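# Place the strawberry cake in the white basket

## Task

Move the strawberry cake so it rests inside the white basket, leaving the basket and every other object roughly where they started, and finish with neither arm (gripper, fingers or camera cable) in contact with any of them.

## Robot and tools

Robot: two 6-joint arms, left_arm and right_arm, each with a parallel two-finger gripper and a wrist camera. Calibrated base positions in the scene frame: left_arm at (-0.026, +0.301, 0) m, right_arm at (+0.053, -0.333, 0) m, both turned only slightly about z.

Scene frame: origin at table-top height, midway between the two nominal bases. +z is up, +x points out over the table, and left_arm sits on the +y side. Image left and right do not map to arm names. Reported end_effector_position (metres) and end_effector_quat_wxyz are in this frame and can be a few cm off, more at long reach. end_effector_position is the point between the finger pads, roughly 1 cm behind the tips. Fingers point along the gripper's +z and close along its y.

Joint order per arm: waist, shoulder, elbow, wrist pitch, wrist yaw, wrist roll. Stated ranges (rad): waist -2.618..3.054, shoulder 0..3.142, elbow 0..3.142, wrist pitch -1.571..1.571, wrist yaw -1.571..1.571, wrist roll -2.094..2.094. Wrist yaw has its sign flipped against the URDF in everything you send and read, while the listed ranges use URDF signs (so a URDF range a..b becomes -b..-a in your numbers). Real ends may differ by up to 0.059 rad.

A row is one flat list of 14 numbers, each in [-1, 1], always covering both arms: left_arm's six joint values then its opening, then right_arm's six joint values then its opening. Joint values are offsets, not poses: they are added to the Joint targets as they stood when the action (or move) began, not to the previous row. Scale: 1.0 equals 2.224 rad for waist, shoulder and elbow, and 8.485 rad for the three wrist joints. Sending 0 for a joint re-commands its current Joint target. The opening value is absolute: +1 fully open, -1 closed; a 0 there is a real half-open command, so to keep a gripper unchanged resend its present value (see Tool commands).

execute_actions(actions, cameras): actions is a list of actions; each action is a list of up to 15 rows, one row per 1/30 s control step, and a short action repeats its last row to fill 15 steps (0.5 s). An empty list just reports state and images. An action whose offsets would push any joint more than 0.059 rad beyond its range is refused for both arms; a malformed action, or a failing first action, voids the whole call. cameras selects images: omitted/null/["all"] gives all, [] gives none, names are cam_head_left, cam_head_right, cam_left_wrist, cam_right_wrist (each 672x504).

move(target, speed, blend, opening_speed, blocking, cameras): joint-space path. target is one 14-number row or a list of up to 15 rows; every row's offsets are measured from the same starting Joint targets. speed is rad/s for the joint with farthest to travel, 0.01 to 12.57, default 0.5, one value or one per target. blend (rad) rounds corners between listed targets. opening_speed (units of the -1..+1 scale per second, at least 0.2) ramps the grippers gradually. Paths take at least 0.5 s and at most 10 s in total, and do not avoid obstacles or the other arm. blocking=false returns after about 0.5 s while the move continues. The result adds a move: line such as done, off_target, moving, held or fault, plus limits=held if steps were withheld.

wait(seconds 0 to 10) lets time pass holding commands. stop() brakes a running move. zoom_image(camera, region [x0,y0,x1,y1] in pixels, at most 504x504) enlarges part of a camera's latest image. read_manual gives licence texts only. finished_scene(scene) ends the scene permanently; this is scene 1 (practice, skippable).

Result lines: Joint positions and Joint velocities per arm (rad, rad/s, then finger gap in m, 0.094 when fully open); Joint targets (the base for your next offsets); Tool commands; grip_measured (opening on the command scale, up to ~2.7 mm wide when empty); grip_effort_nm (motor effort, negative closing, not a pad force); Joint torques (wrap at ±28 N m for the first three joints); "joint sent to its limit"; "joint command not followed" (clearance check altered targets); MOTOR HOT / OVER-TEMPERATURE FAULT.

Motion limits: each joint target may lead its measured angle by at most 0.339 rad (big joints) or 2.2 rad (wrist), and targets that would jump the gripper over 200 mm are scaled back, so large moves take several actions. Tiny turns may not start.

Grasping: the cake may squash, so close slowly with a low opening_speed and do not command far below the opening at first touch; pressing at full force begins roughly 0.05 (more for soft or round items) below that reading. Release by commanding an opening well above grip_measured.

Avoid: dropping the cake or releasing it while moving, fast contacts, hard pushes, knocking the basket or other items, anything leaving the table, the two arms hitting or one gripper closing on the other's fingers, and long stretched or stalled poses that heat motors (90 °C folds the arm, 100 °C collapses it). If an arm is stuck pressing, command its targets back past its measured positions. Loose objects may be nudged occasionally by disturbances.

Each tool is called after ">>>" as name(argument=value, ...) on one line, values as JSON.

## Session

>>> execute_actions(actions=[])

Scene clock: 0.00 s.
left_arm: end_effector_position=(+0.3753, +0.2977, +0.1035) grip_measured=+1.000 grip_effort_nm=n/a end_effector_quat_wxyz=(+0.586, +0.042, +0.806, -0.072) | right_arm: end_effector_position=(+0.4622, -0.3357, +0.1305) grip_measured=+1.000 grip_effort_nm=n/a end_effector_quat_wxyz=(+0.634, +0.023, +0.773, -0.029)
Joint positions: left_arm=[0.077 1.568 0.393 0.855 -0.268 0.017 0.094] | right_arm=[0.031 1.561 0.381 0.982 -0.115 0.006 0.094]
Joint velocities: within noise
Joint torques (N m): no reading
Motor temperatures (°C): left_arm=[22 25 23 21 23 19 23] | right_arm=[23 24 24 29 23 21 20]
Heat: left arm: 25 °C; right arm: 29 °C.
Joint targets: left_arm=[0.077 1.563 0.398 0.849 -0.269 0.017] | right_arm=[0.031 1.558 0.384 0.971 -0.116 0.006]
Tool commands: left_gripper/opening=+1.0 right_gripper/opening=+1.0

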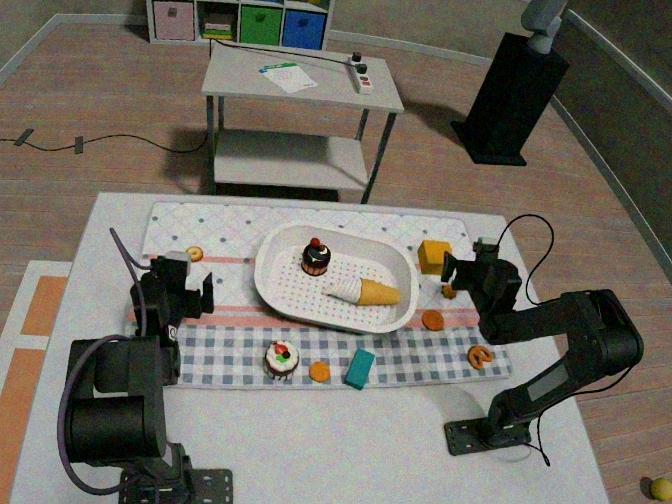

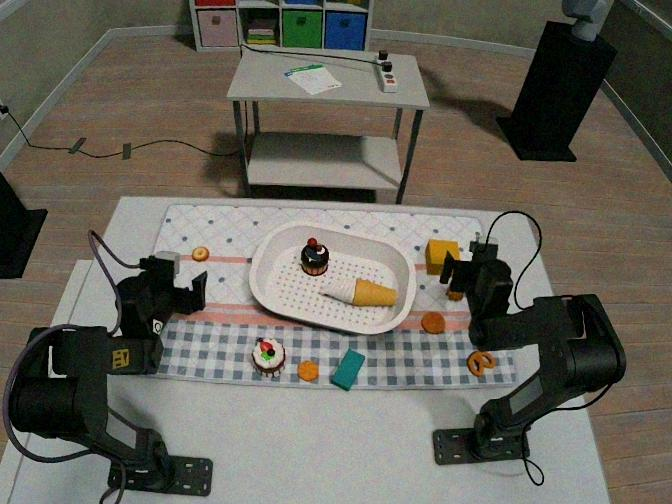

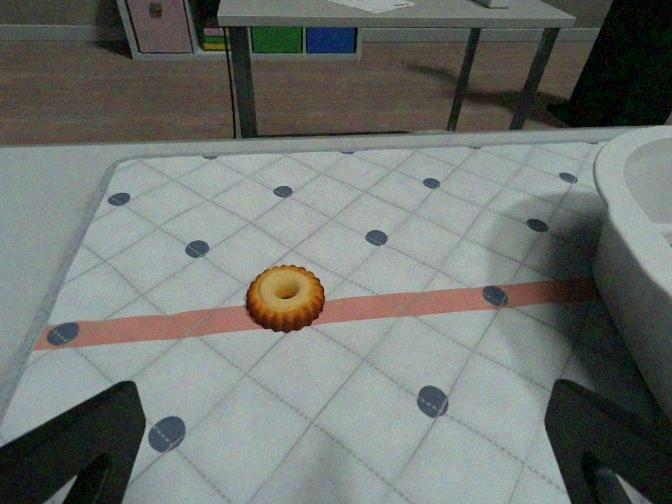

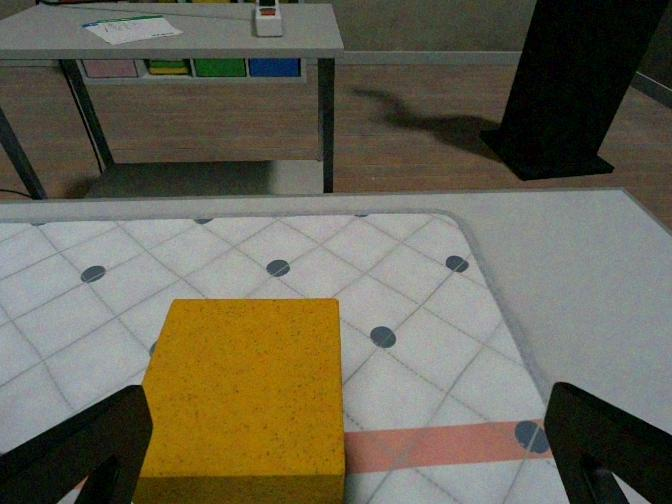

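>>> move(target=[[-0.08,0.017,0.5,-0.26,0.0317,-0.002,1,0,0,0,0,0,0,1],[-0.3548,0.0418,0.3988,-0.2331,0.0317,-0.002,1,0,0,0,0,0,0,1]], speed=1.8, blend=0.2, cameras=["cam_left_wrist"])

Scene clock: 12.40 s.
left_arm: end_effector_position=(+0.2134, +0.1055, +0.1054) grip_measured=+1.000 grip_effort_nm=0.002 end_effector_quat_wxyz=(+0.032, +0.338, +0.940, -0.014) | right_arm: end_effector_position=(+0.4622, -0.3357, +0.1305) grip_measured=+1.000 grip_effort_nm=0.027 end_effector_quat_wxyz=(+0.634, +0.023, +0.773, -0.029)
Joint positions: left_arm=[-0.714 1.652 1.299 -1.147 -0.006 0.007 0.094] | right_arm=[0.031 1.561 0.381 0.982 -0.115 0.006 0.094]
Joint velocities: within noise
Joint torques (N m): left_arm=[0.14 -6.34 4.78 0.68 0.05 -0.05] | right_arm=[0.03 -4.79 6.67 1.6 -0.04 0]
Motor temperatures (°C): left_arm=[22 26 24 24 23 19 23] | right_arm=[23 25 25 31 23 21 20]
Heat: left arm: 26 °C; right arm: 31 °C.
Joint targets: left_arm=[-0.712 1.656 1.286 -1.129 0.000 0.000] | right_arm=[0.031 1.558 0.384 0.971 -0.116 0.006]
move: done
Images, in order (width x height): cam_left_wrist 672x504.

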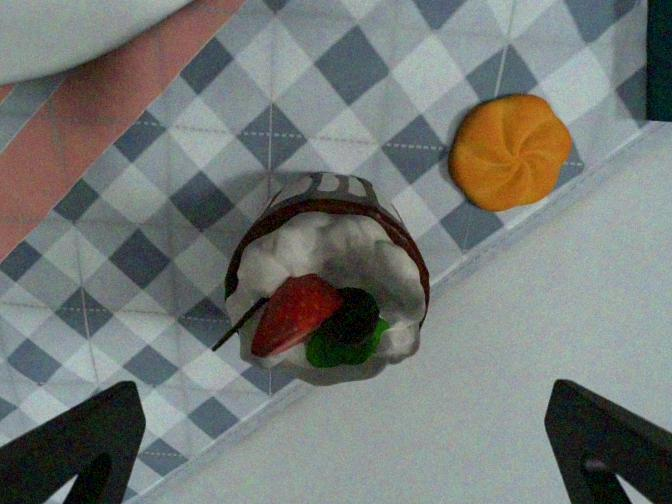

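>>> move(target=[[0.0067,0.0436,-0.0845,0.0334,0,0,1,0,0,0,0,0,0,1],[0.0067,0.0436,-0.0845,0.0334,0,0,0.3,0,0,0,0,0,0,1],[0.0067,0.0094,0.1169,-0.0279,0,0,0.3,0,0,0,0,0,0,1],[0.0773,0.2163,0.3255,-0.0052,0,0,0.3,0,0,0,0,0,0,1]], speed=[0.5,0.5,1,1.2], blend=[0,0,0.1,0], opening_speed=1.0, cameras=["cam_left_wrist","cam_head_left"])

Scene clock: 36.30 s.
left_arm: end_effector_position=(+0.3837, +0.0754, +0.1178) grip_measured=+0.406 grip_effort_nm=-1.028 end_effector_quat_wxyz=(+0.106, +0.251, +0.962, -0.028) | right_arm: end_effector_position=(+0.4622, -0.3357, +0.1305) grip_measured=+1.000 grip_effort_nm=0.022 end_effector_quat_wxyz=(+0.634, +0.023, +0.773, -0.029)
Joint positions: left_arm=[-0.535 2.142 1.979 -1.189 -0.002 0.007 0.066] | right_arm=[0.031 1.561 0.381 0.982 -0.115 0.006 0.094]
Joint velocities: within noise
Joint torques (N m): left_arm=[-0.54 -11.71 8.49 0.97 0.01 -0.05] | right_arm=[0.02 -4.81 6.67 1.6 -0.05 -0.01]
Motor temperatures (°C): left_arm=[22 27 24 22 23 19 23] | right_arm=[23 25 26 33 23 21 20]
Heat: left arm: 27 °C; right arm: 33 °C.
Joint targets: left_arm=[-0.540 2.137 2.010 -1.173 0.000 0.000] | right_arm=[0.031 1.558 0.384 0.971 -0.116 0.006]
move: done
Images, in order (width x height): cam_head_left 672x504, cam_left_wrist 672x504.

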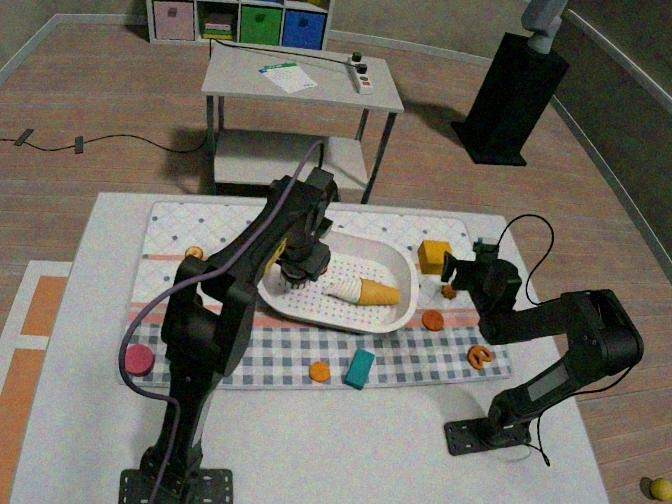

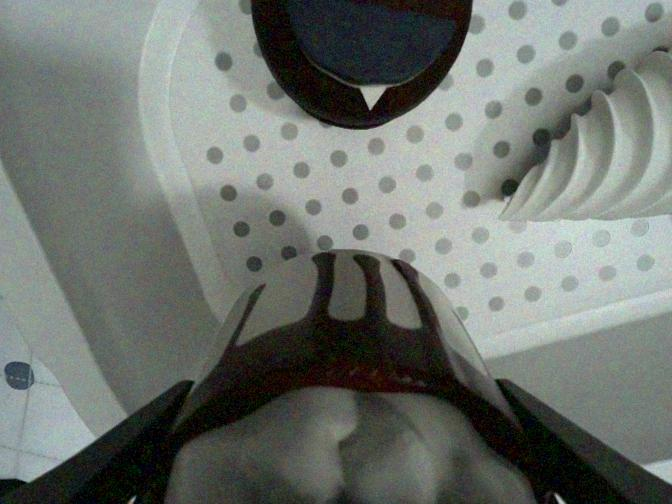

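>>> move(target=[[-0.0081,0.066,0.007,0.0025,0,0,0.3,0,0,0,0,0,0,1],[-0.0081,0.0904,0.0094,0.0035,0,0,0.3,0,0,0,0,0,0,1],[-0.0081,0.0904,0.0094,0.0035,0,0,0.65,0,0,0,0,0,0,1],[-0.0081,0.0086,0.0562,-0.0185,0,0,0.65,0,0,0,0,0,0,1]], speed=[0.4,0.12,0.3,0.5], opening_speed=0.8, cameras=["cam_left_wrist","cam_head_right"])

Scene clock: 49.33 s.
left_arm: end_effector_position=(+0.3814, +0.0667, +0.1483) grip_measured=+0.648 grip_effort_nm=0.125 end_effector_quat_wxyz=(+0.112, +0.260, +0.959, -0.031) | right_arm: end_effector_position=(+0.4622, -0.3357, +0.1305) grip_measured=+1.000 grip_effort_nm=0.022 end_effector_quat_wxyz=(+0.634, +0.023, +0.773, -0.029)
Joint positions: left_arm=[-0.553 2.157 2.123 -1.303 -0.002 0.007 0.077] | right_arm=[0.031 1.561 0.381 0.982 -0.115 0.006 0.094]
Joint velocities: within noise
Joint torques (N m): left_arm=[-0.49 -11.47 6.79 0.57 0.02 -0.05] | right_arm=[0.03 -4.82 6.67 1.6 -0.05 -0.01]
Motor temperatures (°C): left_arm=[22 30 26 23 23 19 24] | right_arm=[23 25 26 33 23 21 20]
Heat: left arm: 30 °C; right arm: 33 °C.
Joint targets: left_arm=[-0.558 2.156 2.134 -1.329 0.000 0.000] | right_arm=[0.031 1.558 0.384 0.971 -0.116 0.006]
move: done
Images, in order (width x height): cam_head_right 672x504, cam_left_wrist 672x504.

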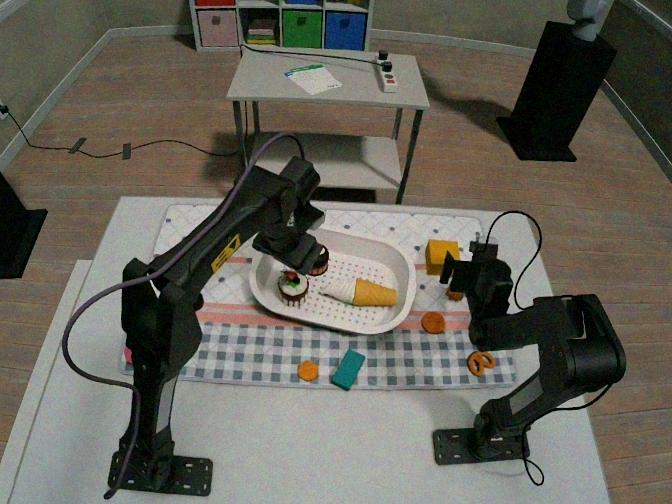

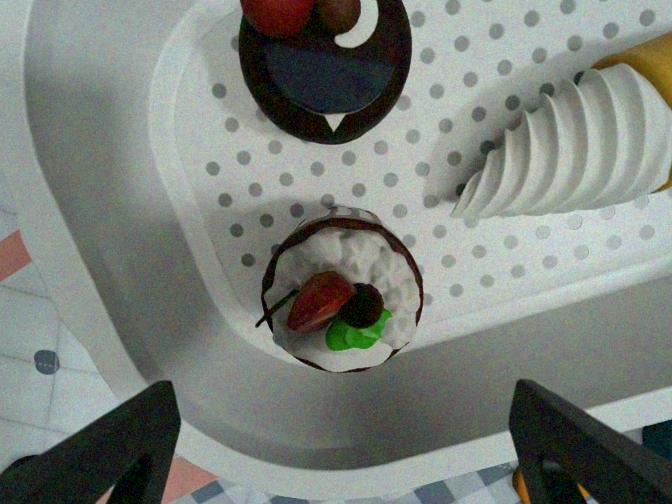

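>>> finished_scene(scene=2)

The scene is finished: the task was done.


## Next scene

The same job, from a new start.

>>> execute_actions(actions=[])

Scene clock: 0.00 s.
left_arm: end_effector_position=(+0.3701, +0.3334, +0.1050) grip_measured=+1.000 grip_effort_nm=n/a end_effector_quat_wxyz=(+0.593, -0.053, +0.803, +0.032) | right_arm: end_effector_position=(+0.4655, -0.3440, +0.1221) grip_measured=+1.000 grip_effort_nm=n/a end_effector_quat_wxyz=(+0.618, +0.034, +0.785, -0.032)
Joint positions: left_arm=[0.018 1.543 0.359 0.885 0.068 -0.032 0.094] | right_arm=[0.01 1.573 0.405 0.93 -0.111 0.019 0.094]
Joint velocities: within noise
Joint torques (N m): no reading
Motor temperatures (°C): left_arm=[22 24 21 20 23 19 23] | right_arm=[23 22 23 26 23 21 20]
Heat: left arm: 24 °C; right arm: 26 °C.
Joint targets: left_arm=[0.018 1.538 0.364 0.880 0.068 -0.032] | right_arm=[0.010 1.570 0.408 0.918 -0.112 0.019]
Tool commands: left_gripper/opening=+1.0 right_gripper/opening=+1.0

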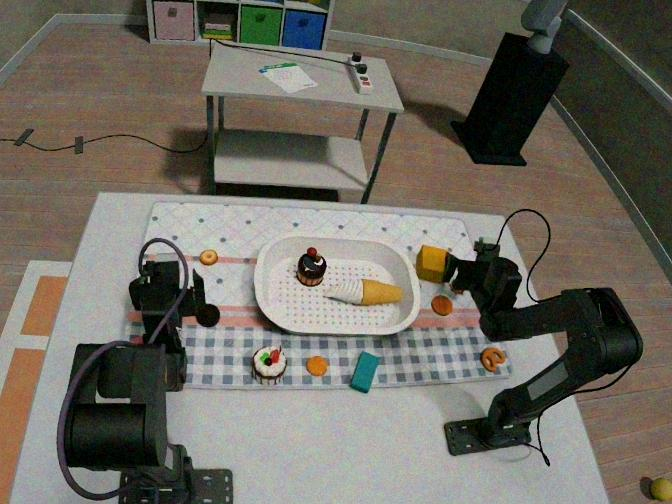

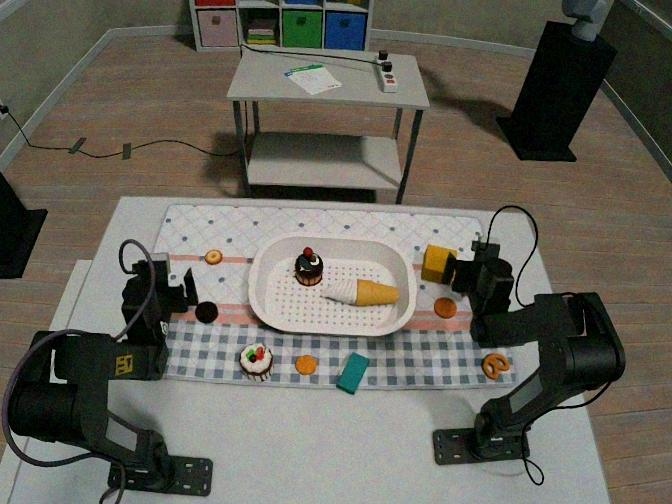

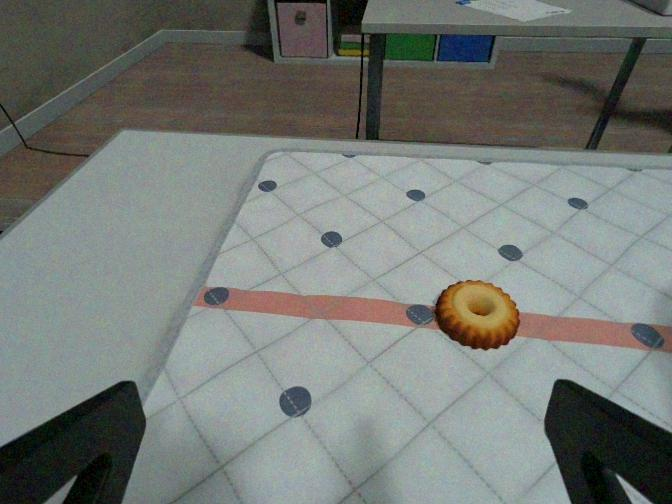

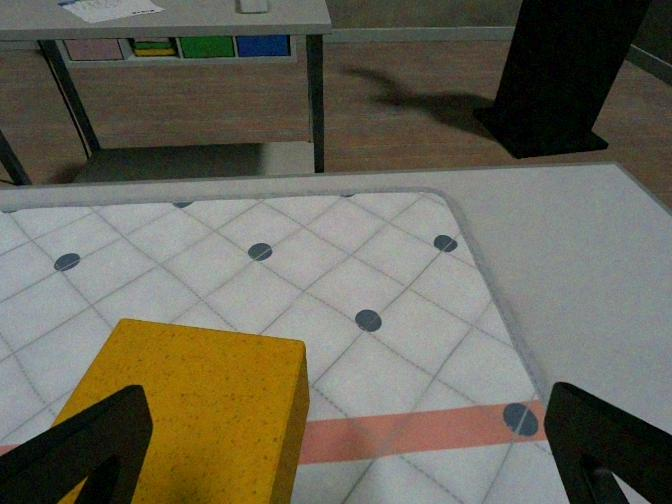

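>>> move(target=[[-0.05,0.017,0.5,-0.26,-0.008,0.0038,1,0,0,0,0,0,0,1],[-0.303,0.0261,0.3853,-0.2362,-0.008,0.0038,1,0,0,0,0,0,0,1]], speed=1.8, blend=0.2, cameras=["cam_left_wrist"])

Scene clock: 8.70 s.
left_arm: end_effector_position=(+0.2118, +0.1302, +0.1044) grip_measured=+1.000 grip_effort_nm=-0.002 end_effector_quat_wxyz=(+0.032, +0.305, +0.952, -0.010) | right_arm: end_effector_position=(+0.4655, -0.3440, +0.1221) grip_measured=+1.000 grip_effort_nm=0.032 end_effector_quat_wxyz=(+0.618, +0.034, +0.785, -0.032)
Joint positions: left_arm=[-0.656 1.593 1.233 -1.143 0 -0.006 0.094] | right_arm=[0.01 1.573 0.405 0.93 -0.111 0.019 0.094]
Joint velocities: within noise
Joint torques (N m): left_arm=[0.02 -5.93 4.74 0.65 0 0.09] | right_arm=[0.02 -5.01 6.6 1.54 -0.05 0]
Motor temperatures (°C): left_arm=[22 25 22 23 23 19 23] | right_arm=[23 22 23 29 23 21 20]
Heat: left arm: 25 °C; right arm: 29 °C.
Joint targets: left_arm=[-0.655 1.596 1.221 -1.124 0.000 0.000] | right_arm=[0.010 1.570 0.408 0.918 -0.112 0.019]
move: done
Images, in order (width x height): cam_left_wrist 672x504.

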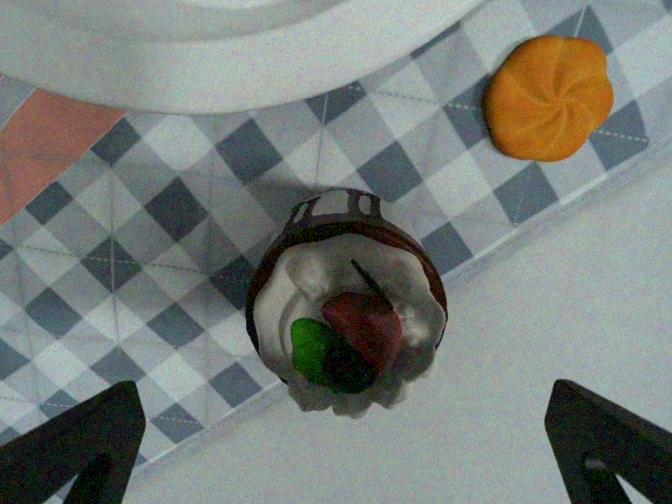

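>>> move(target=[[0,-0.0032,-0.1329,0.0457,0,0,1,0,0,0,0,0,0,1],[0,-0.0032,-0.1329,0.0457,0,0,0.3,0,0,0,0,0,0,1],[0,0.0031,0.1102,-0.0163,0,0,0.3,0,0,0,0,0,0,1],[0.0553,0.1987,0.2869,0.0004,0,0,0.3,0,0,0,0,0,0,1]], speed=[0.6,0.5,1,1.2], blend=[0,0,0.05,0], opening_speed=1.0, cameras=["cam_left_wrist","cam_head_right"])

Scene clock: 33.73 s.
left_arm: end_effector_position=(+0.3655, +0.0880, +0.1189) grip_measured=+0.406 grip_effort_nm=-1.023 end_effector_quat_wxyz=(+0.107, +0.243, +0.964, -0.029) | right_arm: end_effector_position=(+0.4655, -0.3440, +0.1221) grip_measured=+1.000 grip_effort_nm=0.027 end_effector_quat_wxyz=(+0.618, +0.034, +0.785, -0.032)
Joint positions: left_arm=[-0.53 2.04 1.828 -1.137 -0.002 -0.006 0.066] | right_arm=[0.01 1.573 0.405 0.93 -0.111 0.019 0.094]
Joint velocities: within noise
Joint torques (N m): left_arm=[-0.24 -10.84 8.46 0.96 0.02 0.09] | right_arm=[0.03 -5.01 6.61 1.54 -0.05 -0.01]
Motor temperatures (°C): left_arm=[22 26 23 22 23 19 23] | right_arm=[23 23 24 32 23 21 20]
Heat: left arm: 26 °C; right arm: 32 °C.
Joint targets: left_arm=[-0.532 2.038 1.859 -1.121 0.000 0.000] | right_arm=[0.010 1.570 0.408 0.918 -0.112 0.019]
move: done
Images, in order (width x height): cam_head_right 672x504, cam_left_wrist 672x504.

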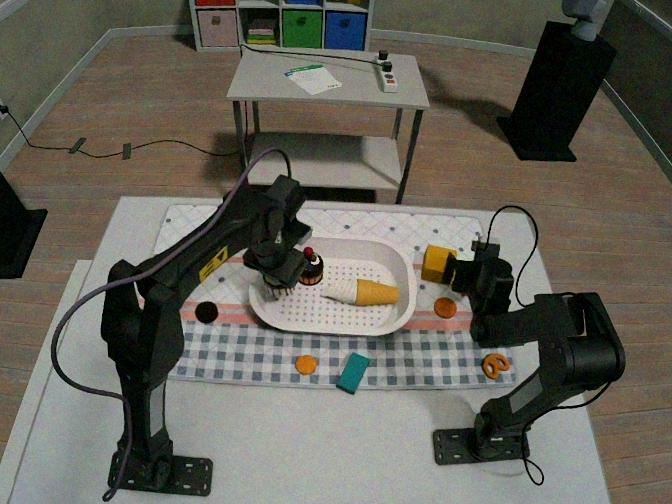

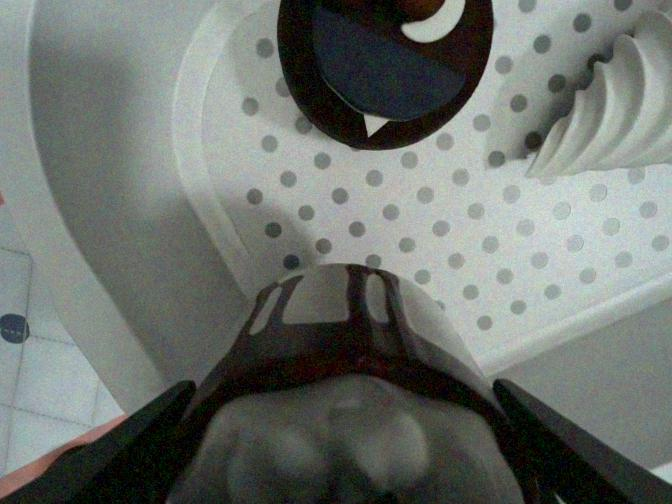

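>>> move(target=[[-0.0166,0.0387,-0.0427,0.0127,0,0,0.3,0,0,0,0,0,0,1],[-0.0166,0.053,-0.0585,0.0174,0,0,0.3,0,0,0,0,0,0,1],[-0.0166,0.053,-0.0585,0.0174,0,0,0.65,0,0,0,0,0,0,1],[-0.0166,0.0527,0.1081,-0.0263,0,0,0.65,0,0,0,0,0,0,1]], speed=[0.4,0.12,0.3,0.6], opening_speed=0.8, cameras=["cam_left_wrist","cam_head_right"])

Scene clock: 52.03 s.
left_arm: end_effector_position=(+0.3663, +0.0670, +0.1380) grip_measured=+0.648 grip_effort_nm=0.115 end_effector_quat_wxyz=(+0.087, +0.262, +0.961, -0.025) | right_arm: end_effector_position=(+0.4655, -0.3440, +0.1221) grip_measured=+1.000 grip_effort_nm=0.032 end_effector_quat_wxyz=(+0.618, +0.034, +0.785, -0.032)
Joint positions: left_arm=[-0.569 2.147 2.076 -1.319 -0.002 -0.006 0.077] | right_arm=[0.01 1.573 0.405 0.93 -0.111 0.019 0.094]
Joint velocities: within noise
Joint torques (N m): left_arm=[-0.02 -10.84 7.66 0.45 0.03 0.08] | right_arm=[0.03 -5 6.61 1.54 -0.05 -0.01]
Motor temperatures (°C): left_arm=[22 28 24 22 23 19 23] | right_arm=[23 23 24 32 23 21 20]
Heat: left arm: 28 °C; right arm: 32 °C.
Joint targets: left_arm=[-0.569 2.155 2.099 -1.344 0.000 0.000] | right_arm=[0.010 1.570 0.408 0.918 -0.112 0.019]
move: done
Images, in order (width x height): cam_head_right 672x504, cam_left_wrist 672x504.

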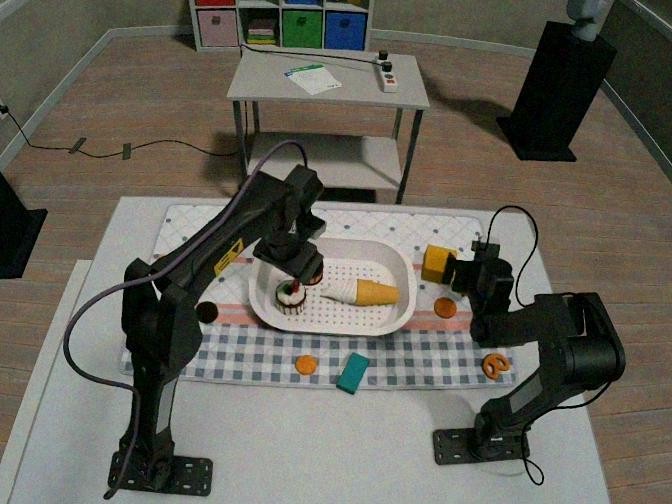

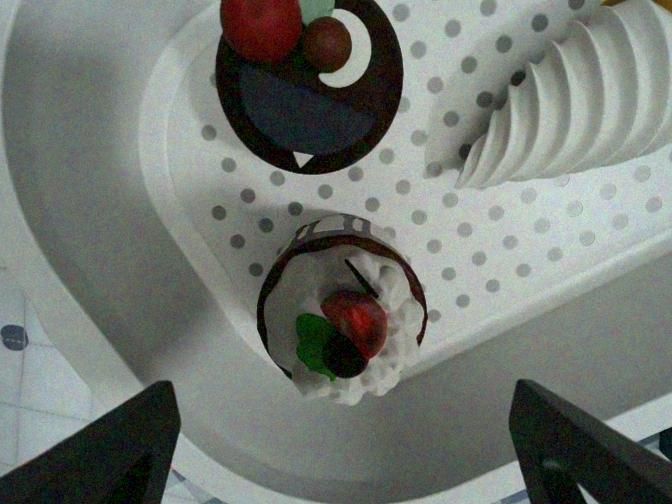

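>>> finished_scene(scene=3)

The scene is finished: the task was done.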